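# Unwrap a straw and insert it into a lidded cup

## Task

Pull the straw free of its paper sleeve, then push it through the opening in the cup's lid until it reaches the bottom of the cup; leave the sleeve lying on the table. The cup is not fixed down and has to be standing upright at the end.

## Robot and tools

Robot: two UR7e-style arms, left_arm and right_arm, each carrying a Robotiq 2F-85 two-finger gripper and a wrist camera. Bases (URDF root, scene frame): left_arm at (+0.056, +0.403, 0) m, right_arm at (+0.050, -0.362, 0) m, each turned very slightly about z. A camera stand is fixed behind the arms. Cameras: cam_high, cam_low, cam_left_wrist, cam_right_wrist, all 672x504.

Frame: scene frame with its origin at table-top height, midway between the nominal bases. +z is up, +x points out over the table, and left_arm sits on +y. Image left and right do not match arm names. Gripper axes: fingers point along the gripper's +z and open and close along its y; a block sticks out about 10 cm toward its +x. end_effector_position is the point between the pads when closed; closed fingertips reach about 19 mm past it, open ones about 6 mm.

Row layout (used by execute_actions and move): 18 numbers, all in [-1, 1], always covering both arms. Positions 1-9 are left_arm: dx, dy, dz, rx, ry, rz, gripper position, force_limit, speed. Positions 10-18 are the same nine for right_arm. dx, dy, dz and rx, ry, rz are offsets, not poses: measured along scene-frame axes from that arm's current Hand target (the last commanded pose shown in the result), with rotation about the Hand target's position. 1.0 equals 0.6 m of travel or 180 degrees; rx, ry, rz form a single rotation vector. Each row counts from the same start pose, not from the row before, and a repeated offset in a new call moves the arm further. Six zeros re-command the Hand target itself, which also closes any gap where the gripper settled short. Orientation commands are clipped to within 32 degrees of the measured orientation each step.

Gripper numbers are absolute settings. position: +1 fully open (85 mm), about -0.8 pads touching, -1 closes until blocked. force_limit and speed together set grip strength; speed -1 is about 20 mm/s, 0 about 85, +1 about 150. Both start at +1. A zero is a real command, so to leave a gripper unchanged resend its last three numbers. Fingers that have stopped only respond to a position change of at least 0.01; to grip more gently, open first.

execute_actions(actions, cameras): actions is a list of actions; each action is up to 15 rows, one per 1/30 s step, with the last row held to fill 15 steps. Images come back only if actions is empty or cameras names them (["all"] for all). An empty list also shows the scene number and task.

move(target, speed, blend, stop_force, zero, blocking, cameras): straight-line paths toward the offset rows in target (one row or a list of up to 15, every row counted from the same Hand targets). speed is m/s per arm path, 0.002 to 3.6, default 0.25 (turns up to twice that in rad/s). blend in metres rounds corners; 0 means stop at each. stop_force, 3 to 120 N, ends an arm's path when its wrist sensor feels that much push; it is unreliable while the gripper rotates, and should be omitted when backing away from something the gripper is pressing on. zero (only with stop_force) chooses whether to re-zero first. blocking=false returns early and cannot be combined with stop_force. Moves do not avoid obstacles or the other arm; stay clear of an arm's own base. The result adds a move: line such as done, off_target, moving, held or fault, plus limits (paced = clipped, held = steps withheld).

wait(seconds 0-10): lets time pass holding commands. stop(): brakes a running move. zoom_image(camera, region [x0,y0,x1,y1] pixels, at most 504 each way): magnifies the newest image. zero_wrist_force(arm): re-zeroes that arm's force sensor. read_manual(section): licence text only. finished_scene(scene 1 or 2): ends the scene irreversibly; call it only once the goal is met and stable.

Results: positions in m, quaternions wxyz, velocities m/s and rad/s, all scene frame. Joint velocities may read within noise. object_status: 0 moving, 1 blocked while opening, 2 blocked while closing (a proper grip), 3 reached target or pads met (thin items may still be held). position_measured is counts: 3 open, ~78 = 60 mm, 130 = 40 mm, 180 = 20 mm, 230 pads together. Wrist force and torque are in the gripper's own axes; a third line gives the peak since last shown. Joint torques include the arm's weight. MOTOR HOT appears from 70 °C; at 85 °C the arm brakes for 30-60 s.

Avoid: any object leaving the table, dropping things or releasing them while moving, slamming or pushing hard, squeezing hard on a part still resting on something, and arms pressing on each other (including one gripper closing on the other's fingers). A torque fault or roughly 150 N of force stops an arm for 10 s; the arms are stiff, so aiming even slightly past a firm contact can trigger one. Keep the cup upright and do not knock it over.

Each tool is called in YAML: its name, and indented under it one key for each argument.

## Session

execute_actions:
  actions: []

Scene clock: 0.00 s.
left_arm: end_effector_position=(+0.3751, -0.0131, +0.1051) position_measured=3 object_status=3 end_effector_quat_wxyz=(-0.043, +0.963, +0.262, -0.039) | right_arm: end_effector_position=(+0.1473, -0.6572, +0.1192) position_measured=3 object_status=3 end_effector_quat_wxyz=(-0.345, +0.511, +0.526, +0.586)
Joint positions: left_arm=[-1.105 -1.328 1.877 -2.023 -1.634 1.471] | right_arm=[1.934 -2.172 -1.746 -2.276 2.123 -0.22]
Joint velocities: within noise
Joint torques (N m): no reading
Motor temperatures (°C): left_arm=[32 32 36 33 39 36] | right_arm=[33 33 27 36 41 41]
Wrist force (N): no reading
Wrist torque (N m): no reading
Wrist force, peak (N): no reading
Hand target: left_arm +0.3751, -0.0131, +0.1051; -0.043, +0.963, +0.262, -0.039 | right_arm +0.1473, -0.6572, +0.1192; -0.345, +0.511, +0.526, +0.586
Tool commands: left_gripper/position=+1.0 left_gripper/force_limit=+1.0 left_gripper/speed=+1.0 right_gripper/position=+1.0 right_gripper/force_limit=+1.0 right_gripper/speed=+1.0

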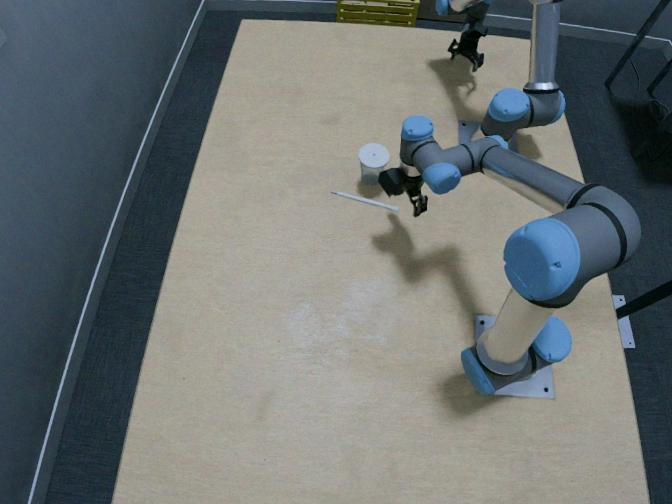

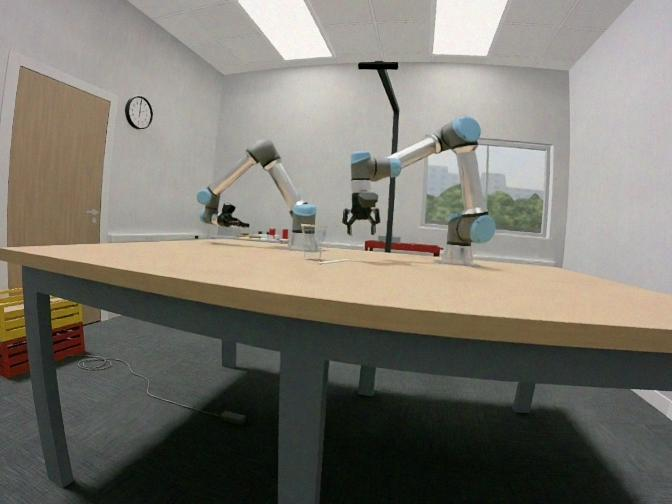

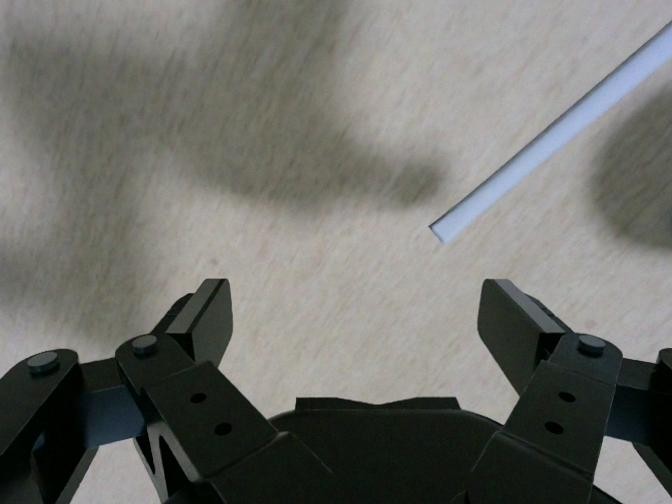

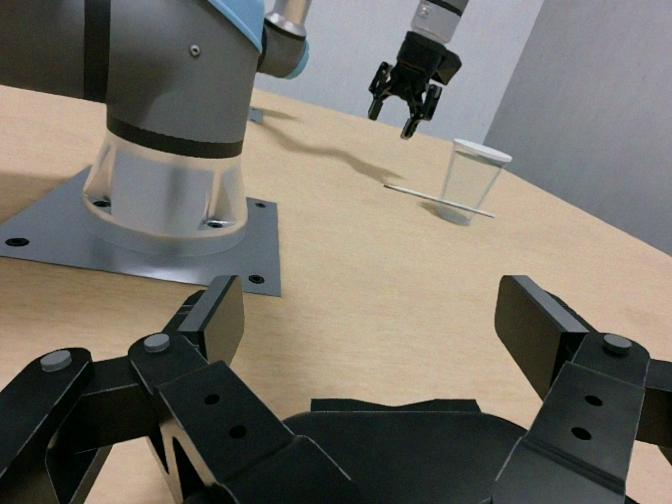

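zoom_image:
  camera: "cam_high"
  region: [300, 110, 460, 230]

zoom_image:
  camera: "cam_right_wrist"
  region: [360, 120, 540, 240]

Scaled by 3.150 from the camera's 672x504 image, which has a finer 960x720 frame.

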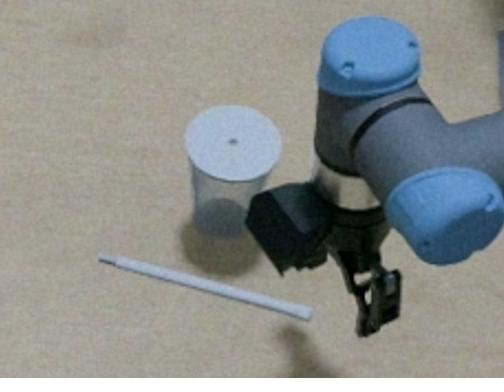

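Scaled by 2.800 from the camera's 672x504 image, which has a finer 960x720 frame.

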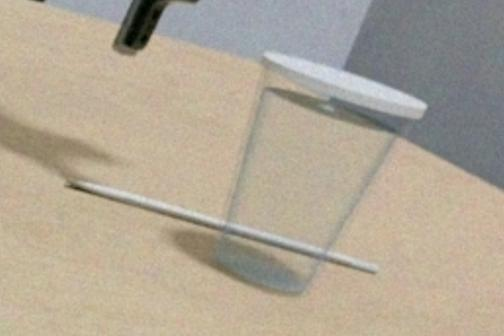

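move:
  target:
    - [0.158,-0.178,0.325,-0.0309,-0.022,-0.2442,1,1,1,0.338,0.179,0.301,-0.23,-0.10,0.166,1,1,1]
    - [0.158,-0.178,0.325,-0.0309,-0.022,-0.2442,1,1,1,0.388,0.512,0.335,-0.4629,-0.2035,0.3314,1,1,1]
  blend: 0.05
  speed: 0.6
  cameras: ["all"]

Scene clock: 114.60 s.
left_arm: end_effector_position=(+0.4699, -0.1199, +0.3001) position_measured=3 object_status=3 end_effector_quat_wxyz=(+0.000, +0.993, -0.118, +0.000) | right_arm: end_effector_position=(+0.3801, -0.3500, +0.3202) position_measured=3 object_status=3 end_effector_quat_wxyz=(+0.000, +0.118, +0.993, +0.000)
Joint positions: left_arm=[-1.065 -1.181 1.178 -1.567 -1.571 2.276] | right_arm=[3.641 -1.113 -1.943 -1.656 1.57 0.687]
Joint torques (N m): left_arm=[7.34 -35.61 -35.06 -0.66 -2.08 1.65] | right_arm=[10.01 -3.39 36.49 0.23 -2.8 1.04]
Wrist force (N): left_arm=[-0.5 0.1 0.0] | right_arm=[-2.9 -2.1 -0.5]
Wrist torque (N m): left_arm=[0.03 0.08 -0.06] | right_arm=[-0.59 -0.01 0.36]
Wrist force, peak (N): left_arm=[0.1 0.8 -1.6] | right_arm=[-3.7 -2.0 -0.8]
Hand target: left_arm +0.4699, -0.1199, +0.3001; +0.000, +0.993, -0.118, +0.000 | right_arm +0.3801, -0.3500, +0.3202; +0.000, +0.118, +0.993, +0.000
Off the commanded pose: left_arm 0.000 m, 0 deg | right_arm 0.000 m, 0 deg.
move: done

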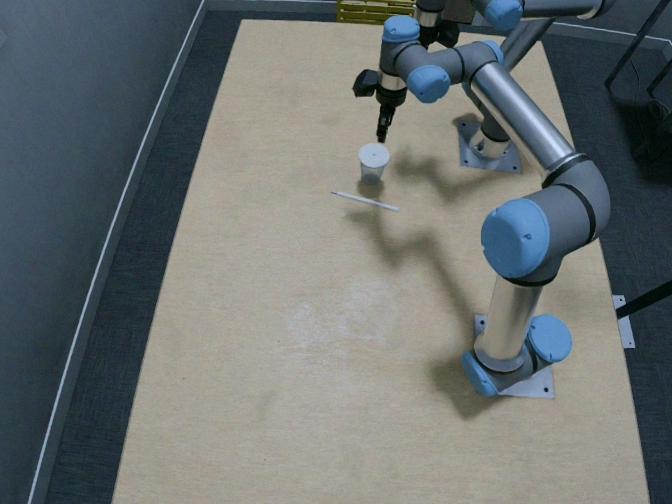

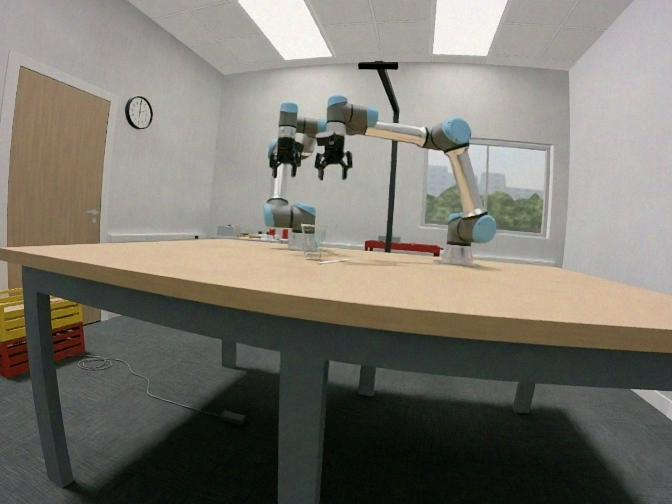

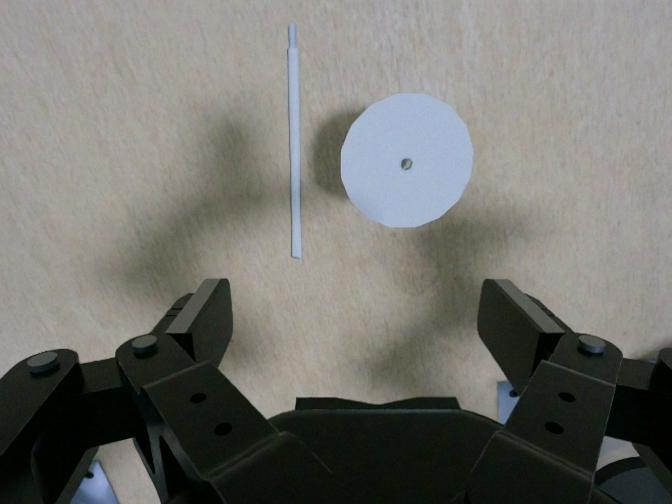

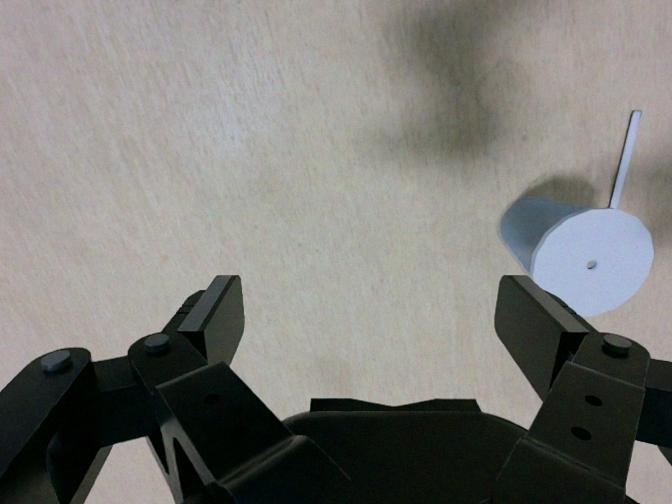

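move:
  target:
    - [0.217,0.025,-0.167,0,0,-0.005,-0.2,-1,0,0.033,0.433,-0.167,0,0,-0.005,-0.2,-1,0]
    - [0.235,0.030,-0.400,0,0,-0.005,-0.2,-1,0,0.062,0.496,-0.434,0,0,-0.005,-0.2,-1,0]
  blend: 0.04
  speed: 0.4
  cameras: ["all"]

Scene clock: 158.07 s.
left_arm: end_effector_position=(+0.5734, -0.1079, +0.2204) position_measured=154 object_status=3 end_effector_quat_wxyz=(+0.000, +0.992, -0.124, +0.000) | right_arm: end_effector_position=(+0.3828, -0.2500, +0.2806) position_measured=154 object_status=3 end_effector_quat_wxyz=(-0.006, +0.118, +0.993, +0.002)
Joint positions: left_arm=[-0.926 -1.011 1.127 -1.687 -1.571 2.427] | right_arm=[3.893 -1.175 -2.009 -1.533 1.582 0.939]
Joint torques (N m): left_arm=[8.11 -42.4 -37 -4.89 -2.25 1.51] | right_arm=[-7.36 13.67 37 0.28 2.21 -1.61]
Wrist force (N): left_arm=[-0.5 0.0 0.4] | right_arm=[-3.1 -2.0 -0.4]
Wrist torque (N m): left_arm=[0.03 0.11 -0.02] | right_arm=[-0.56 0.03 0.57]
Wrist force, peak (N): left_arm=[-2.0 1.2 -0.9] | right_arm=[-3.8 6.1 3.4]
Hand target: left_arm +0.5736, -0.1079, +0.2203; +0.000, +0.992, -0.124, +0.000 (not the last commanded pose) | right_arm +0.3828, -0.2501, +0.2806; -0.006, +0.118, +0.993, +0.002 (not the last commanded pose)
Off the commanded pose: left_arm 0.165 m, 0 deg | right_arm 0.298 m, 1 deg.
led back after a hold (right arm): the arm was led back toward your command in small steps, so it may still be short of it.
move: held (right_arm; a check stopped the path), off_target (left_arm; braked when a check withheld steps of right_arm); path passed 0 of 2 targets; limits=held
pose unreachable (right arm): on one or more control steps of this call, first in action 0 (counted from 0), this arm could not follow its commanded pose, so it was not sent that pose on those steps. It may still have moved: this result reports where it is.
cause: moving toward the commanded pose would bring a part of the arm too close to another arm (a part of this arm just beyond joint 5 (wrist 2) and a part of the left arm just beyond its joint 3 (elbow), along the way the arms are being sent, or toward where that arm still pushes).

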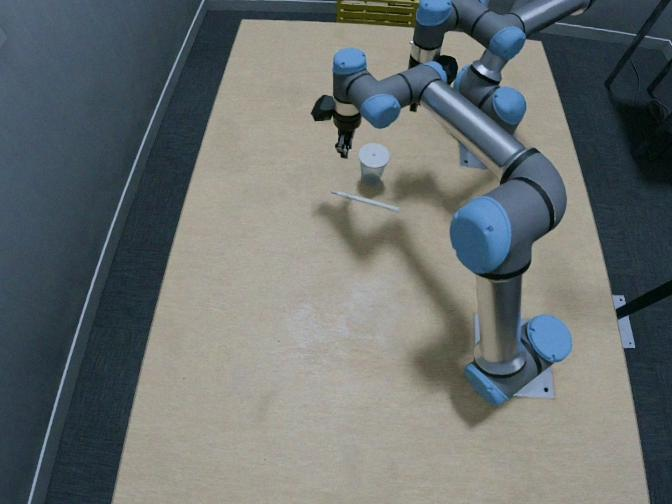

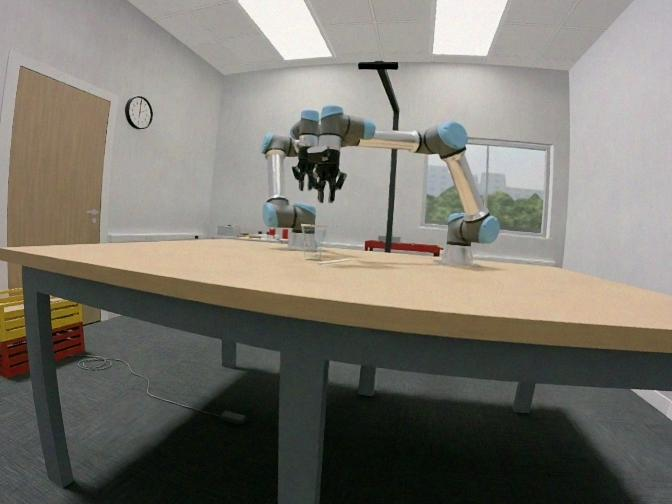

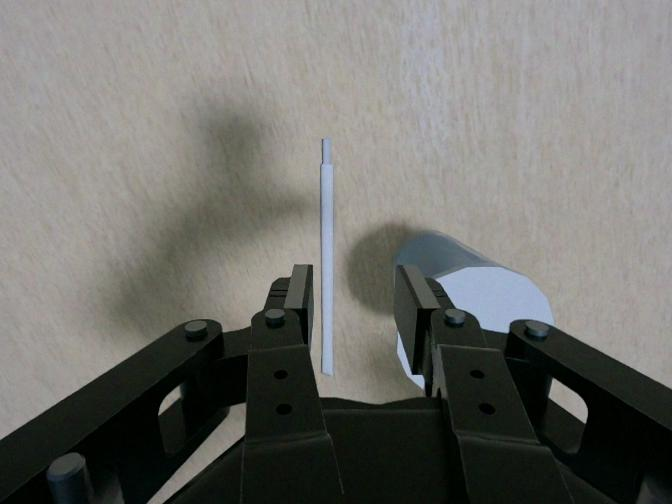

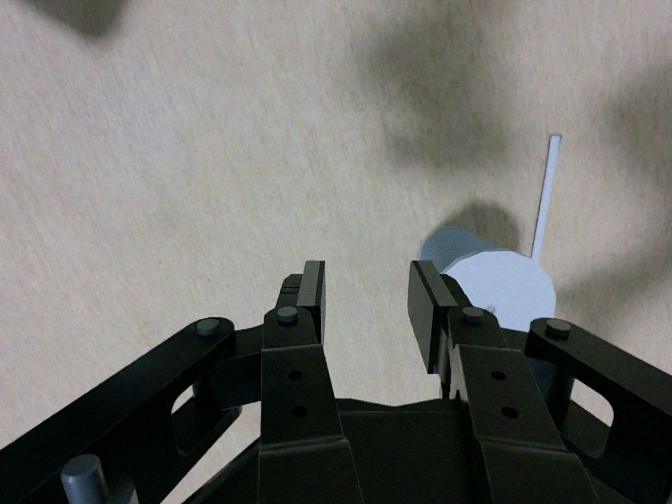

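move:
  target:
    - [-0.256,0.130,0.050,0,0,0.5,-0.2,-1,0,0.029,-0.133,0.032,0,0,0.5,-0.2,-1,0]
    - [-0.280,0.1,-0.267,0,0,0.999,-0.2,-1,0,0.362,0.217,-0.001,0.0057,-0.0028,0.9954,-0.2,-1,0]
    - [-0.280,0.1,-0.267,0,0,0.999,-0.2,-1,0,0.380,0.249,-0.368,0.0057,-0.0028,0.9954,-0.2,-1,0]
  blend: 0.04
  speed: 0.5
  cameras: ["all"]

Scene clock: 209.47 s.
left_arm: end_effector_position=(+0.4056, -0.0479, +0.0601) position_measured=154 object_status=3 end_effector_quat_wxyz=(+0.000, +0.126, +0.992, +0.000) | right_arm: end_effector_position=(+0.5965, -0.1196, +0.2284) position_measured=154 object_status=3 end_effector_quat_wxyz=(+0.004, +0.991, -0.134, -0.002)
Joint positions: left_arm=[-1.11 -1.215 1.886 -2.241 -1.57 -0.895] | right_arm=[3.832 -1.817 -1.552 -1.352 1.569 -2.23]
Joint torques (N m): left_arm=[-7.24 -29.18 -9.82 -5.11 2.49 -1.45] | right_arm=[-8.44 42.52 35.98 0.55 -1.85 0.52]
Wrist force (N): left_arm=[0.0 0.3 -0.5] | right_arm=[-2.7 -1.9 -0.2]
Wrist torque (N m): left_arm=[0.04 -0.05 0.06] | right_arm=[-0.55 -0.05 0.58]
Wrist force, peak (N): left_arm=[-0.1 -0.6 -1.1] | right_arm=[-3.1 -2.4 14.5]
Hand target: left_arm +0.4056, -0.0479, +0.0601; +0.000, +0.126, +0.992, +0.000 | right_arm +0.5965, -0.1196, +0.2285; +0.004, +0.991, -0.134, -0.002 (not the last commanded pose)
Off the commanded pose: left_arm 0.000 m, 0 deg | right_arm 0.170 m, 1 deg.
move: held (right_arm; a check stopped the path); path passed 2 of 3 targets; limits=held
pose unreachable (right arm): on one or more control steps of this call, first in action 0 (counted from 0), this arm could not follow its commanded pose, so it was not sent that pose on those steps. It may still have moved: this result reports where it is.
cause: moving toward the commanded pose would bring a part of the arm too close to another arm (a part of this arm just beyond joint 3 (elbow) and a part of the left arm just beyond its joint 5 (wrist 2), 72 mm apart when this arm was first held).

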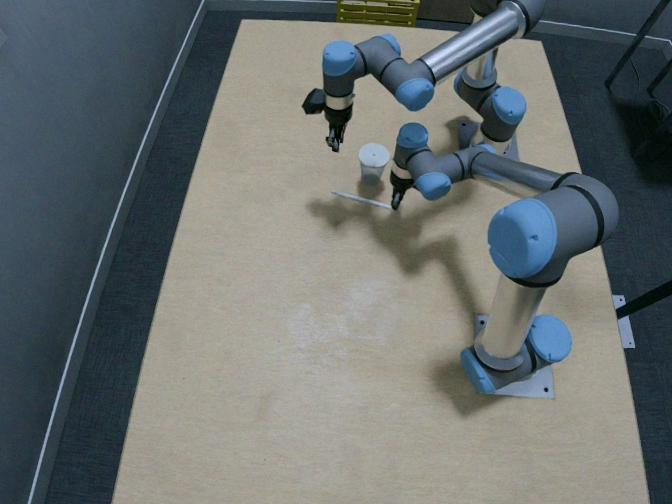

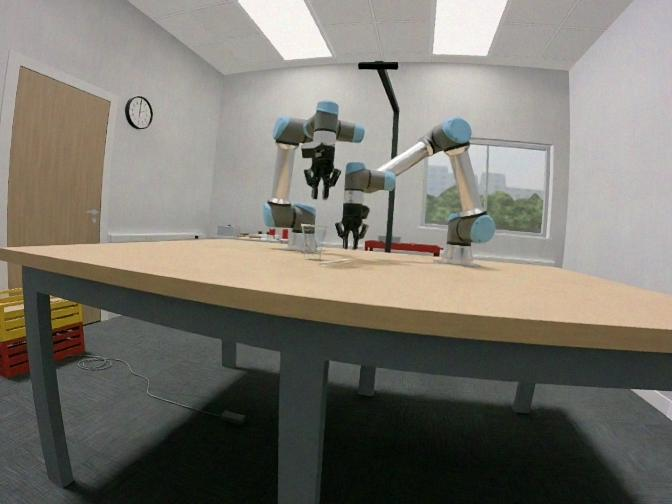

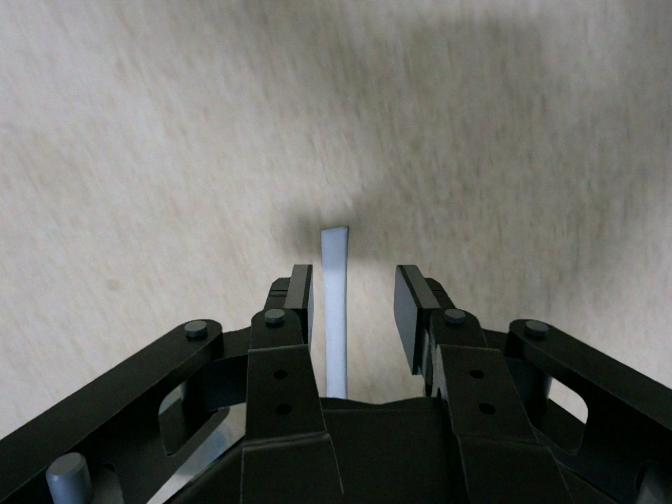

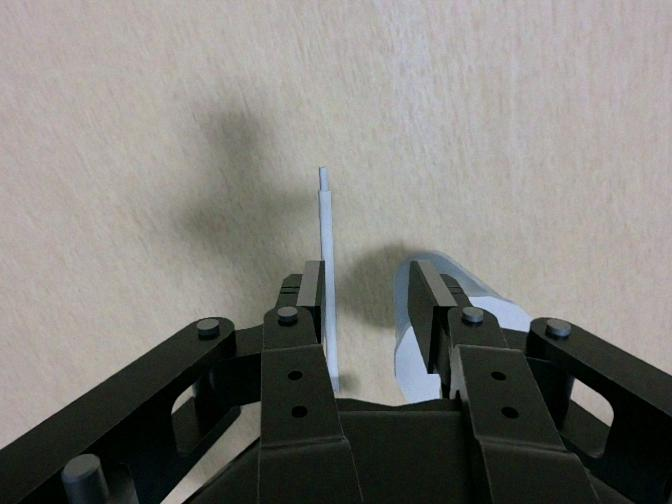

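move:
  target:
    - [0.02,0.18,0.233,0,0,0,-0.2,-1,0,0,0,0,0,0,0,-0.2,-1,0]
    - [0.074,0.413,0.267,-0.3434,0.4434,0.4434,-0.2,-1,0,0.022,0.024,-0.281,0.0024,-0.0016,0.005,-0.2,-1,0]
  blend: 0.04
  speed: 0.5
  cameras: ["cam_right_wrist","cam_high"]

Scene clock: 242.70 s.
left_arm: end_effector_position=(+0.4333, +0.1229, +0.2093) position_measured=154 object_status=3 end_effector_quat_wxyz=(-0.261, -0.182, +0.912, -0.258) | right_arm: end_effector_position=(+0.6041, -0.1112, +0.1309) position_measured=154 object_status=3 end_effector_quat_wxyz=(+0.001, +0.992, -0.130, -0.001)
Joint positions: left_arm=[-0.512 -1.499 1.991 -2.021 -2.322 -0.926] | right_arm=[3.835 -1.916 -1.686 -1.114 1.571 -2.236]
Joint torques (N m): left_arm=[-7.27 -37.9 -32.45 -0.56 1.48 1.16] | right_arm=[10.64 28.66 12.54 6.22 3 -1.7]
Wrist force (N): left_arm=[0.7 0.1 -0.3] | right_arm=[-2.9 -2.1 -0.4]
Wrist torque (N m): left_arm=[-0.11 -0.32 -0.04] | right_arm=[-0.58 -0.02 0.58]
Wrist force, peak (N): left_arm=[-3.1 5.3 -2.3] | right_arm=[-3.2 -2.2 -0.6]
Hand target: left_arm +0.4333, +0.1229, +0.2093; -0.261, -0.182, +0.912, -0.258 (not the last commanded pose) | right_arm +0.6041, -0.1112, +0.1309; +0.001, +0.992, -0.130, -0.001 (not the last commanded pose)
Off the commanded pose: left_arm 0.079 m, 72 deg | right_arm 0.072 m, 0 deg.
move: held (left_arm; a check stopped the path), off_target (right_arm; braked when a check withheld steps of left_arm); path passed 1 of 2 targets; limits=held
pose unreachable (left arm): on one or more control steps of this call, first in action 0 (counted from 0), this arm could not follow its commanded pose, so it was not sent that pose on those steps. It may still have moved: this result reports where it is.
cause: moving toward the commanded pose would bring two parts of the arm too close to each other (its gripper and another part of the arm, with joints 4 (wrist 1) to 6 (wrist 3) between them, 18 mm apart when it was first held).
Images, in order (width x height): cam_high 672x504, cam_right_wrist 672x504.

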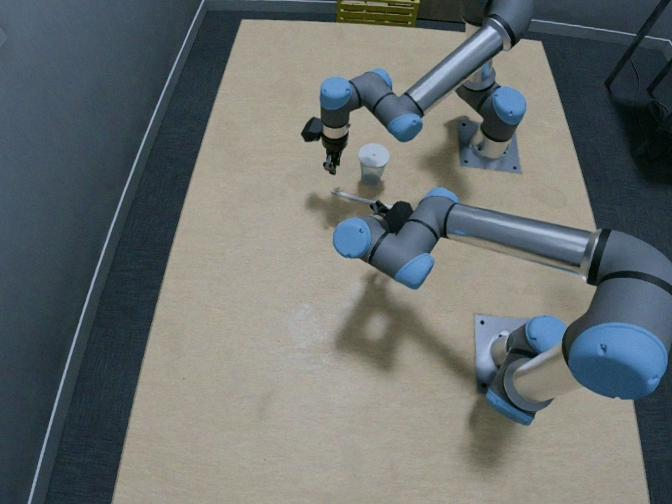

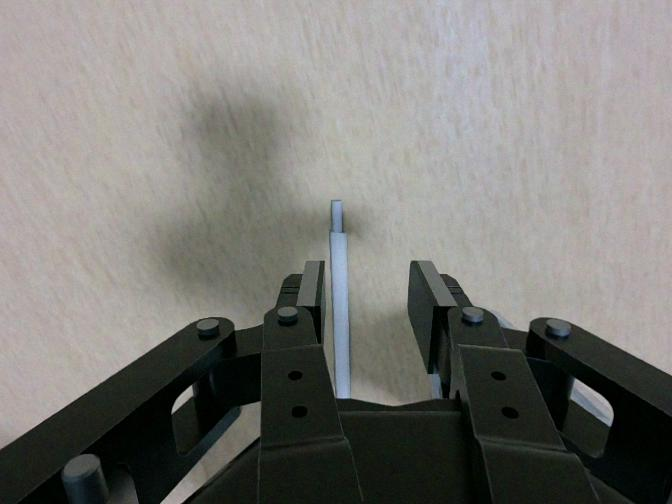

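move:
  target:
    - [-0.006,0.062,0.018,0.1953,-0.1384,-0.0136,-0.2,-1,0,0.0025,0.0117,-0.06,0,0,0.002,-0.2,-1,0]
    - [-0.006,0.062,0.051,0.2605,0.0682,0.5128,-0.2,-1,0,0.0025,0.0117,-0.135,0,0,0.002,-0.2,-1,0]
    - [-0.022,0.129,0.018,-0.2652,0.1974,0.4014,-0.2,-1,0,0.0025,0.0117,-0.135,0,0,0.002,-0.2,-1,0]
  blend: 0.02
  speed: 0.5
  cameras: ["cam_right_wrist","cam_high"]

Scene clock: 296.37 s.
left_arm: end_effector_position=(+0.4201, +0.2003, +0.2201) position_measured=154 object_status=3 end_effector_quat_wxyz=(+0.353, +0.612, -0.354, +0.612) | right_arm: end_effector_position=(+0.6056, -0.1042, +0.0499) position_measured=154 object_status=3 end_effector_quat_wxyz=(+0.001, +0.992, -0.127, -0.001)
Joint positions: left_arm=[-0.477 -0.955 2.654 -4.841 -2.104 -3.141] | right_arm=[3.843 -2.026 -1.764 -0.926 1.571 -2.235]
Joint torques (N m): left_arm=[-8.07 -19.87 -6.25 -4.2 2.76 -1.55] | right_arm=[6.59 31.74 9.92 6.68 -0.92 -0.51]
Wrist force (N): left_arm=[1.3 1.2 -0.7] | right_arm=[-2.9 -2.1 -0.3]
Wrist torque (N m): left_arm=[0.32 -0.49 -0.08] | right_arm=[-0.58 -0.02 0.57]
Wrist force, peak (N): left_arm=[1.5 1.1 -0.8] | right_arm=[-3.1 -2.4 -0.4]
Hand target: left_arm +0.4201, +0.2003, +0.2201; +0.353, +0.612, -0.354, +0.612 | right_arm +0.6056, -0.1042, +0.0499; +0.001, +0.992, -0.127, -0.001
Off the commanded pose: left_arm 0.000 m, 0 deg | right_arm 0.000 m, 0 deg.
move: done
Images, in order (width x height): cam_high 672x504, cam_right_wrist 672x504.

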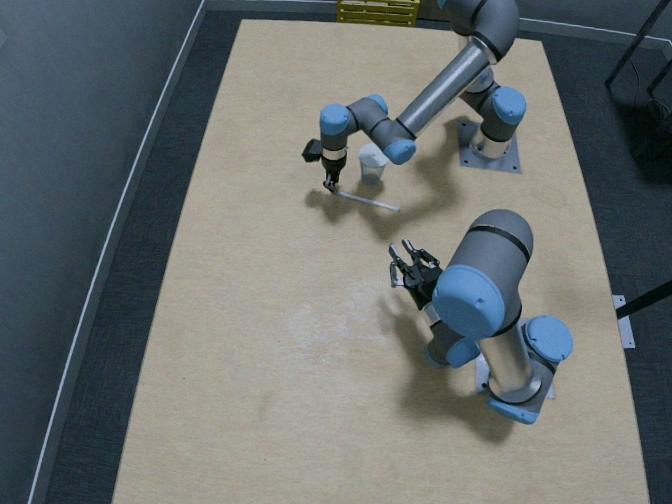

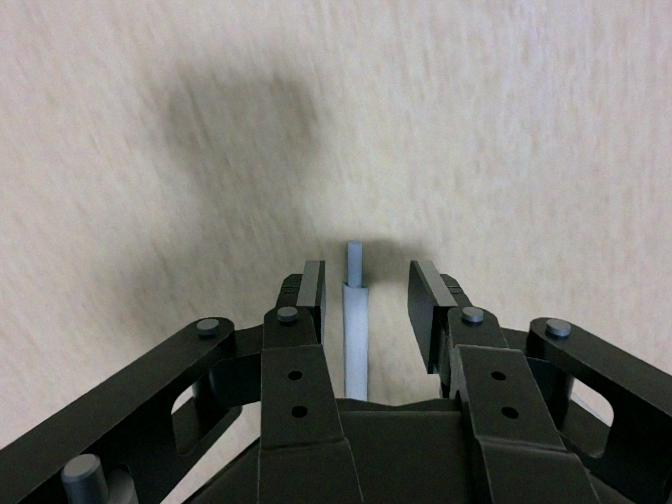

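move:
  target:
    - [0,0,0,0,0,0,-0.2,-1,0,0.0023,-0.0006,-0.038,0,0,0,-0.2,-1,0]
    - [0,0,0,0,0,0,-0.2,-1,0,0.0023,-0.0006,-0.066,0,0,0,-0.2,-1,0]
  speed: [0.1,0.012]
  stop_force: 4

Scene clock: 305.70 s.
left_arm: end_effector_position=(+0.4201, +0.2003, +0.2201) position_measured=154 object_status=3 end_effector_quat_wxyz=(+0.353, +0.612, -0.354, +0.612) | right_arm: end_effector_position=(+0.6070, -0.1046, +0.0193) position_measured=154 object_status=3 end_effector_quat_wxyz=(+0.001, +0.992, -0.127, -0.001)
Joint positions: left_arm=[-0.478 -0.955 2.654 -4.841 -2.103 -3.141] | right_arm=[3.841 -2.075 -1.785 -0.857 1.571 -2.237]
Joint torques (N m): left_arm=[-6.95 -17.75 -3.81 -3.83 2.69 -1.29] | right_arm=[-1.78 46.97 30.72 0.64 -1.59 0.06]
Wrist force (N): left_arm=[1.3 0.8 -0.6] | right_arm=[-3.1 -2.2 -0.8]
Wrist torque (N m): left_arm=[0.27 -0.49 -0.09] | right_arm=[-0.57 0.03 0.58]
Wrist force, peak (N): left_arm=[1.5 1.0 -0.9] | right_arm=[-7.2 2.5 -24.9]
Hand target: left_arm +0.4201, +0.2003, +0.2201; +0.353, +0.612, -0.354, +0.612 | right_arm +0.6070, -0.1046, +0.0193; +0.001, +0.992, -0.127, -0.001 (not the last commanded pose)
Off the commanded pose: left_arm 0.000 m, 0 deg | right_arm 0.009 m, 0 deg.
move: contact (right_arm); path passed 1 of 2 targets

move:
  target:
    - [0,0,0,0,0,0,-0.2,-1,0,0,0,0.0017,0,0,0,-1,-1,-1]
    - [0,0,0,0,0,0,-0.2,-1,0,-0.012,-0.009,0.468,0,0,0,-1,-1,-1]
    - [0,0,0,0,0,0,-0.2,-1,0,-0.027,-0.009,0.501,-0.126,-0.4838,0,-1,-1,-1]
    - [0,0,0,0,0,0,-0.2,-1,0,-0.262,0.174,0.568,0.2737,-0.4703,0.3834,-1,-1,-1]
  blend: [0,0.05,0.03,0]
  speed: [0.05,0.3,0.4,0.4]
  cameras: ["all"]

Scene clock: 342.47 s.
left_arm: end_effector_position=(+0.4201, +0.2003, +0.2201) position_measured=154 object_status=3 end_effector_quat_wxyz=(+0.353, +0.612, -0.354, +0.612) | right_arm: end_effector_position=(+0.4498, -0.0002, +0.3601) position_measured=217 object_status=2 end_effector_quat_wxyz=(-0.429, +0.562, +0.430, +0.561)
Joint positions: left_arm=[-0.478 -0.955 2.654 -4.841 -2.103 -3.141] | right_arm=[3.907 -1.792 -2.287 0.936 2.16 -3.144]
Joint torques (N m): left_arm=[-8.18 -18.77 8.51 -3.81 2.57 -1.28] | right_arm=[-8.11 16.44 26.22 -0.54 3.17 -1.49]
Wrist force (N): left_arm=[1.4 0.9 -0.9] | right_arm=[0.4 0.2 -0.2]
Wrist torque (N m): left_arm=[0.28 -0.51 -0.09] | right_arm=[0.12 -0.10 0.15]
Wrist force, peak (N): left_arm=[1.5 0.9 -1.1] | right_arm=[-3.0 -2.9 -4.5]
Hand target: left_arm +0.4201, +0.2003, +0.2201; +0.353, +0.612, -0.354, +0.612 | right_arm +0.4498, -0.0002, +0.3601; -0.429, +0.562, +0.430, +0.561
Off the commanded pose: left_arm 0.000 m, 0 deg | right_arm 0.000 m, 0 deg.
move: done

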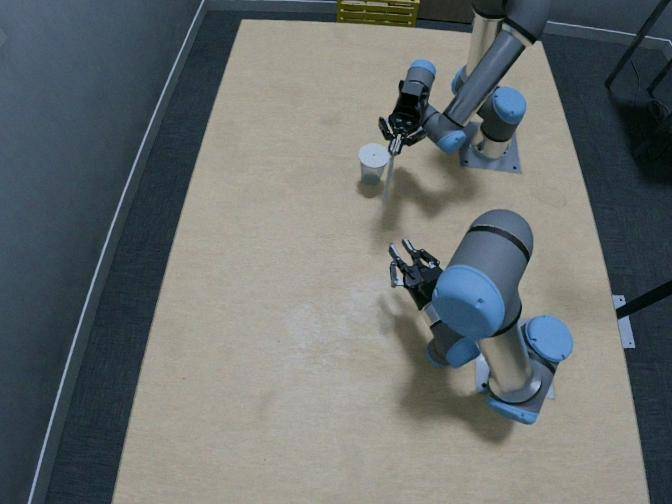

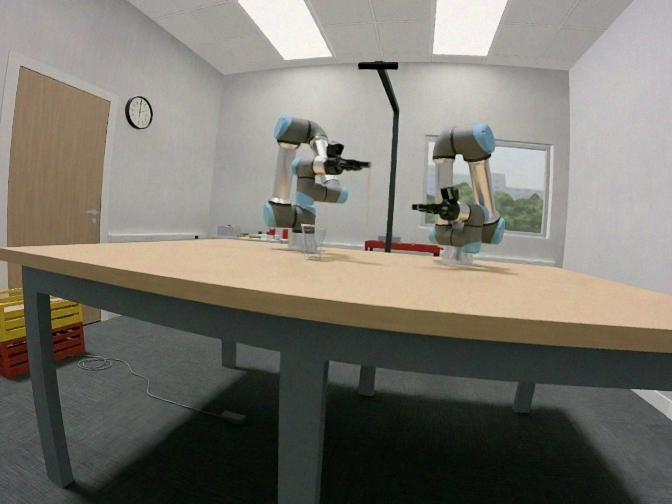

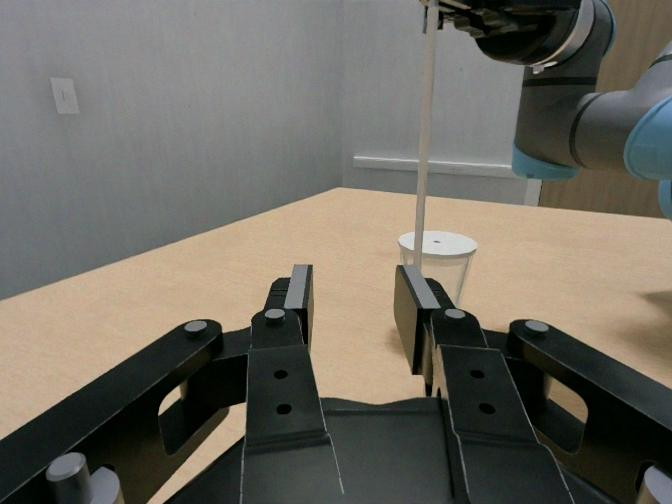

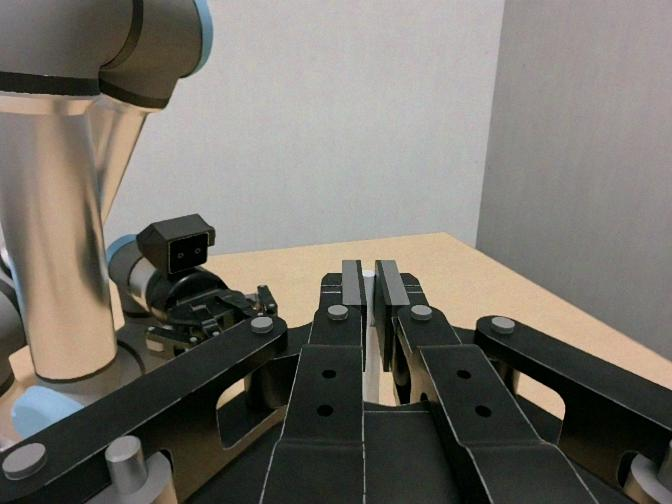

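move:
  target:
    - [-0.011,-0.181,-0.1135,0,0,0,-0.2,-1,0,0,0,0,0,0,0,-1,-1,-1]
    - [0.0557,-0.2967,-0.1135,0,0,0,-0.2,-1,0,0,0,0,0,0,0,-1,-1,-1]
    - [0.0557,-0.2967,-0.1135,0,0,0,-1,-1,-1,0,0,0,0,0,0,-1,-1,-1]
  blend: [0.02,0,0]
  speed: [0.3,0.15,0.1]
  cameras: ["all"]

Scene clock: 359.73 s.
left_arm: end_effector_position=(+0.4164, +0.0855, +0.1561) position_measured=154 object_status=3 end_effector_quat_wxyz=(+0.359, +0.609, -0.360, +0.608) | right_arm: end_effector_position=(+0.4498, -0.0002, +0.3601) position_measured=217 object_status=2 end_effector_quat_wxyz=(-0.429, +0.562, +0.430, +0.561)
Joint positions: left_arm=[-0.889 -0.689 2.551 -5.001 -1.712 -3.141] | right_arm=[3.907 -1.793 -2.287 0.936 2.16 -3.144]
Joint torques (N m): left_arm=[-1.03 -33.82 4.61 -1.85 0.52 0.07] | right_arm=[-7.88 16.39 26.05 -0.45 2.73 -1.6]
Wrist force (N): left_arm=[1.1 0.9 -1.3] | right_arm=[0.4 -0.1 -0.1]
Wrist torque (N m): left_arm=[0.30 -0.47 -0.10] | right_arm=[0.08 -0.11 0.16]
Wrist force, peak (N): left_arm=[-1.7 2.7 9.4] | right_arm=[0.4 0.4 -0.6]
Hand target: left_arm +0.4164, +0.0855, +0.1561; +0.359, +0.609, -0.360, +0.608 (not the last commanded pose) | right_arm +0.4498, -0.0002, +0.3601; -0.429, +0.562, +0.430, +0.561
Tool commands: left_gripper/position=-0.2 left_gripper/force_limit=-1.0 left_gripper/speed=+0.003922 right_gripper/position=-1.0 right_gripper/force_limit=-1.0 right_gripper/speed=-1.0
Off the commanded pose: left_arm 0.073 m, 1 deg | right_arm 0.000 m, 0 deg.
FORCE FAULT: contact force on the left arm reached its limit, and that arm stopped. The contact can be on any part of that arm, not only on its tool. That arm's remaining commands of this call were not run. That arm is still stopped at the end of this call. That arm stays stopped for about 10 more seconds. Until then a move that you send moves the other arm only, and its call returns only when the move has ended. Once the stop has ended, the next robot result says so. If the stop ends while you think or write, that arm runs what you send next, counted from a new Hand target: where the arm stands when the stop ends. While its stop runs, that arm takes no new command, but its gripper still runs the gripper command that each later call begins with. Until it ends, the stop uses up actions while you think or wait. An arm that is not stopped still takes commands.
move: fault (left_arm); path passed 1 of 3 targets; target 3's new numbers were not sent

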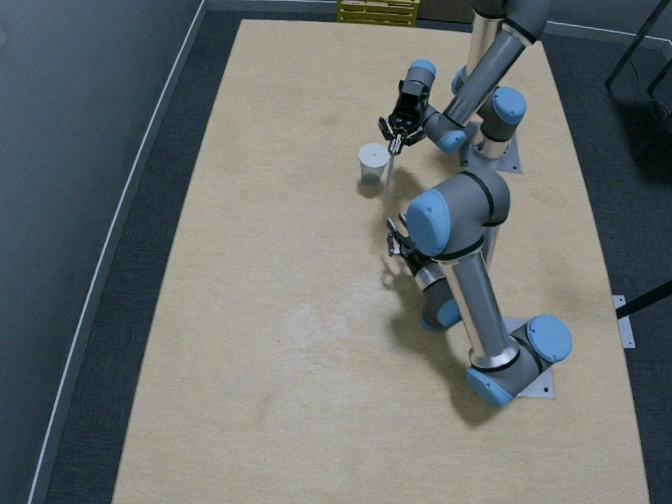

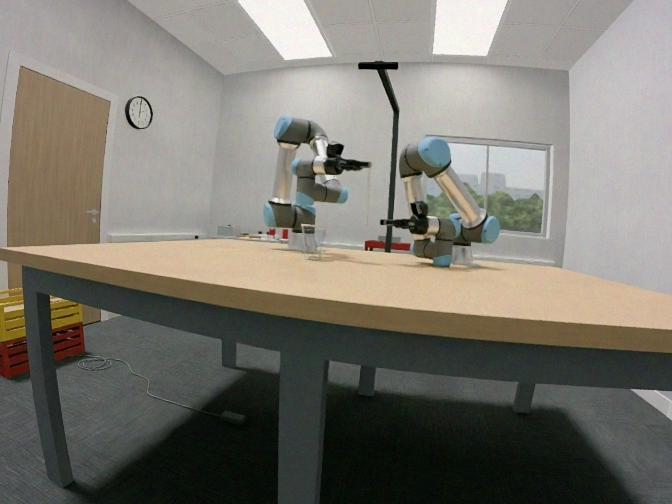

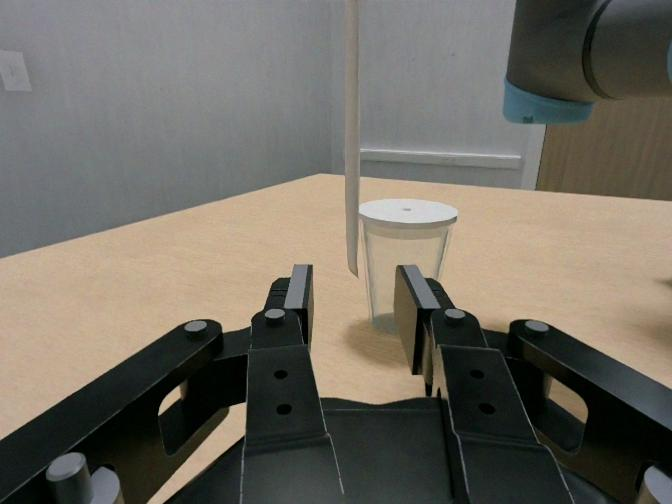

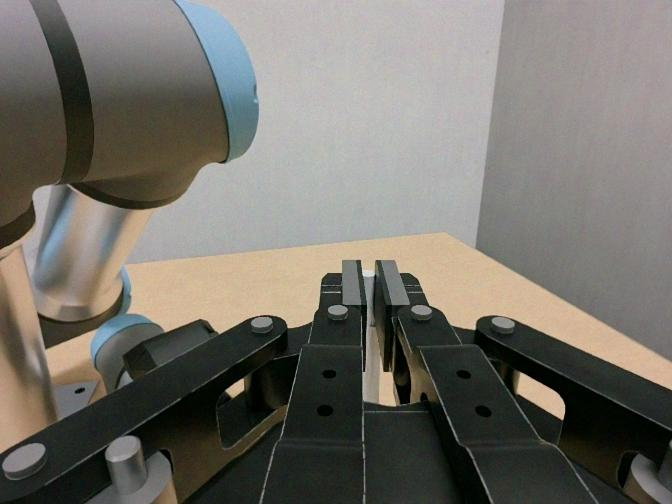

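move:
  target: [0,0,0,0,0,0,-0.2,-1,0,0,0,0.183,0,0,0,-1,-1,-1]
  speed: 0.2

wait:
  seconds: 8

Scene clock: 368.37 s.
left_arm: end_effector_position=(+0.4164, +0.0855, +0.1561) position_measured=154 object_status=3 end_effector_quat_wxyz=(+0.359, +0.609, -0.360, +0.608) | right_arm: end_effector_position=(+0.4498, -0.0002, +0.4699) position_measured=217 object_status=2 end_effector_quat_wxyz=(-0.429, +0.562, +0.430, +0.561)
Joint positions: left_arm=[-0.889 -0.689 2.551 -5.001 -1.712 -3.141] | right_arm=[3.907 -1.568 -2.16 0.584 2.16 -3.144]
Joint torques (N m): left_arm=[-0.85 -34.55 4.95 -2.11 0.57 0.2] | right_arm=[9.94 25.48 31.45 -1.07 -1.94 -1.44]
Wrist force (N): left_arm=[1.0 1.2 -1.2] | right_arm=[0.5 0.1 -0.3]
Wrist torque (N m): left_arm=[0.34 -0.46 -0.10] | right_arm=[0.10 -0.12 0.15]
Wrist force, peak (N): left_arm=[1.1 1.3 -1.4] | right_arm=[2.3 -0.2 -0.4]
Hand target: left_arm +0.4164, +0.0855, +0.1561; +0.359, +0.609, -0.360, +0.608 | right_arm +0.4498, -0.0002, +0.4699; -0.429, +0.562, +0.430, +0.561
Tool commands: left_gripper/position=-0.2 left_gripper/force_limit=-1.0 left_gripper/speed=+0.003922 right_gripper/position=-1.0 right_gripper/force_limit=-1.0 right_gripper/speed=-1.0
Off the commanded pose: right_arm 0.000 m, 0 deg.
FORCE FAULT, CONTINUED: the left arm was still stopped when this call began, by the force fault that an earlier result reported. Since the last result the stop counts as 14 of the actions that you can send in this scene. That arm ran no command of this call. That arm is still stopped at the end of this call. That arm stays stopped for about 1 more second. If the stop ends while you think or write, that arm runs what you send next, counted from a new Hand target: where the arm stands when the stop ends. While its stop runs, that arm takes no new command, but its gripper still runs the gripper command that each later call begins with.
move: done (right_arm), not run (left_arm; its earlier fault stop)

Scene clock: 376.37 s.
left_arm: end_effector_position=(+0.4164, +0.0855, +0.1561) position_measured=154 object_status=3 end_effector_quat_wxyz=(+0.359, +0.609, -0.360, +0.608) | right_arm: end_effector_position=(+0.4498, -0.0002, +0.4699) position_measured=217 object_status=2 end_effector_quat_wxyz=(-0.429, +0.562, +0.430, +0.561)
Joint positions: left_arm=[-0.889 -0.689 2.551 -5.001 -1.712 -3.141] | right_arm=[3.907 -1.568 -2.16 0.584 2.16 -3.144]
Joint torques (N m): left_arm=[-1.65 -33.9 3.47 -1.94 0.48 0.03] | right_arm=[10.53 26.97 32.53 -0.62 -2.04 -1.35]
Wrist force (N): left_arm=[1.3 1.0 -1.1] | right_arm=[0.5 0.1 -0.1]
Wrist torque (N m): left_arm=[0.31 -0.49 -0.10] | right_arm=[0.11 -0.12 0.15]
Wrist force, peak (N): left_arm=[1.1 1.2 -1.6] | right_arm=[0.6 0.0 -0.6]
Hand target: left_arm +0.4164, +0.0855, +0.1561; +0.359, +0.609, -0.360, +0.608 | right_arm +0.4498, -0.0002, +0.4699; -0.429, +0.562, +0.430, +0.561
Tool commands: left_gripper/position=-0.2 left_gripper/force_limit=-1.0 left_gripper/speed=+0.003922 right_gripper/position=-1.0 right_gripper/force_limit=-1.0 right_gripper/speed=-1.0
Off the commanded pose: right_arm 0.000 m, 0 deg.
FORCE FAULT, CONTINUED: the left arm's stop, for the force fault that an earlier result reported, is over. The rest of the stop counts as 2 of the actions that you can send in this scene. During its stop the left arm's controller moved it back a little. That arm's target is now where it stood when the stop ended, not its last command. That arm accepts commands again.
wait: 8.00 s; at rest by 0.17 s

move:
  target:
    - [-0.0015,0.0025,0.173,0,0,0,-0.2,-1,0,0,0,0,0,0,0,-1,-1,-1]
    - [0.0627,-0.114,0.173,0,0,0,-0.2,-1,0,0,0,0,0,0,0,-1,-1,-1]
    - [0.0627,-0.114,0.173,0,0,0,-1,-1,-1,0,0,0,0,0,0,-1,-1,-1]
  blend: [0.02,0,0]
  speed: [0.2,0.15,0.1]
  cameras: ["cam_left_wrist","cam_high","cam_low"]

Scene clock: 394.67 s.
left_arm: end_effector_position=(+0.4540, +0.0171, +0.2599) position_measured=219 object_status=0 end_effector_quat_wxyz=(+0.359, +0.609, -0.360, +0.608) | right_arm: end_effector_position=(+0.4498, -0.0002, +0.4699) position_measured=217 object_status=2 end_effector_quat_wxyz=(-0.429, +0.562, +0.430, +0.561)
Joint positions: left_arm=[-0.927 -1.1 2.425 -4.465 -1.674 -3.141] | right_arm=[3.907 -1.568 -2.16 0.584 2.16 -3.144]
Joint torques (N m): left_arm=[-4.78 -20.86 -17.07 -0.19 -2.09 1.2] | right_arm=[9.55 26.63 32.02 -0.45 -1.97 -1.52]
Wrist force (N): left_arm=[0.7 0.9 -0.9] | right_arm=[0.8 -0.1 -0.3]
Wrist torque (N m): left_arm=[0.28 -0.46 -0.09] | right_arm=[0.08 -0.07 0.15]
Wrist force, peak (N): left_arm=[2.9 1.2 -2.3] | right_arm=[1.2 0.0 -0.3]
Hand target: left_arm +0.4540, +0.0171, +0.2599; +0.359, +0.609, -0.360, +0.608 | right_arm +0.4498, -0.0002, +0.4699; -0.429, +0.562, +0.430, +0.561
Off the commanded pose: left_arm 0.000 m, 0 deg | right_arm 0.000 m, 0 deg.
move: done
Images, in order (width x height): cam_high 672x504, cam_low 672x504, cam_left_wrist 672x504.

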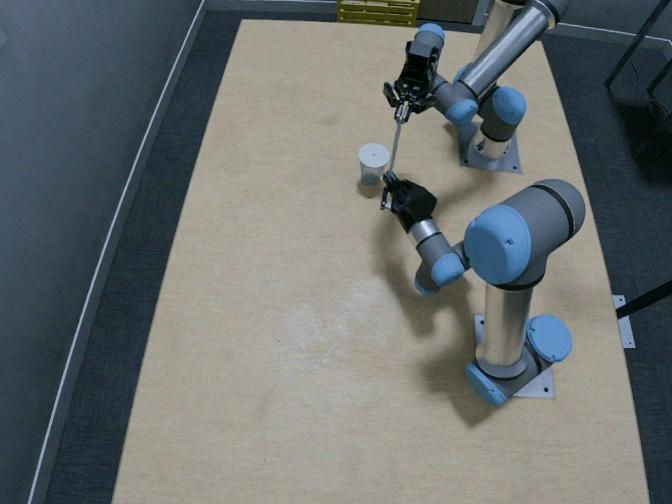

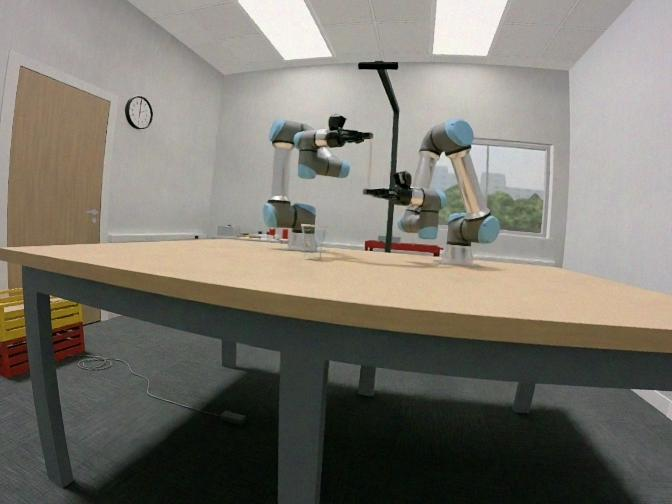

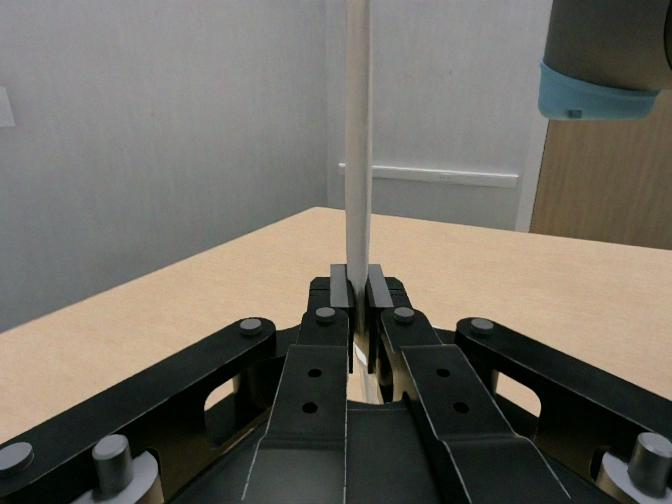

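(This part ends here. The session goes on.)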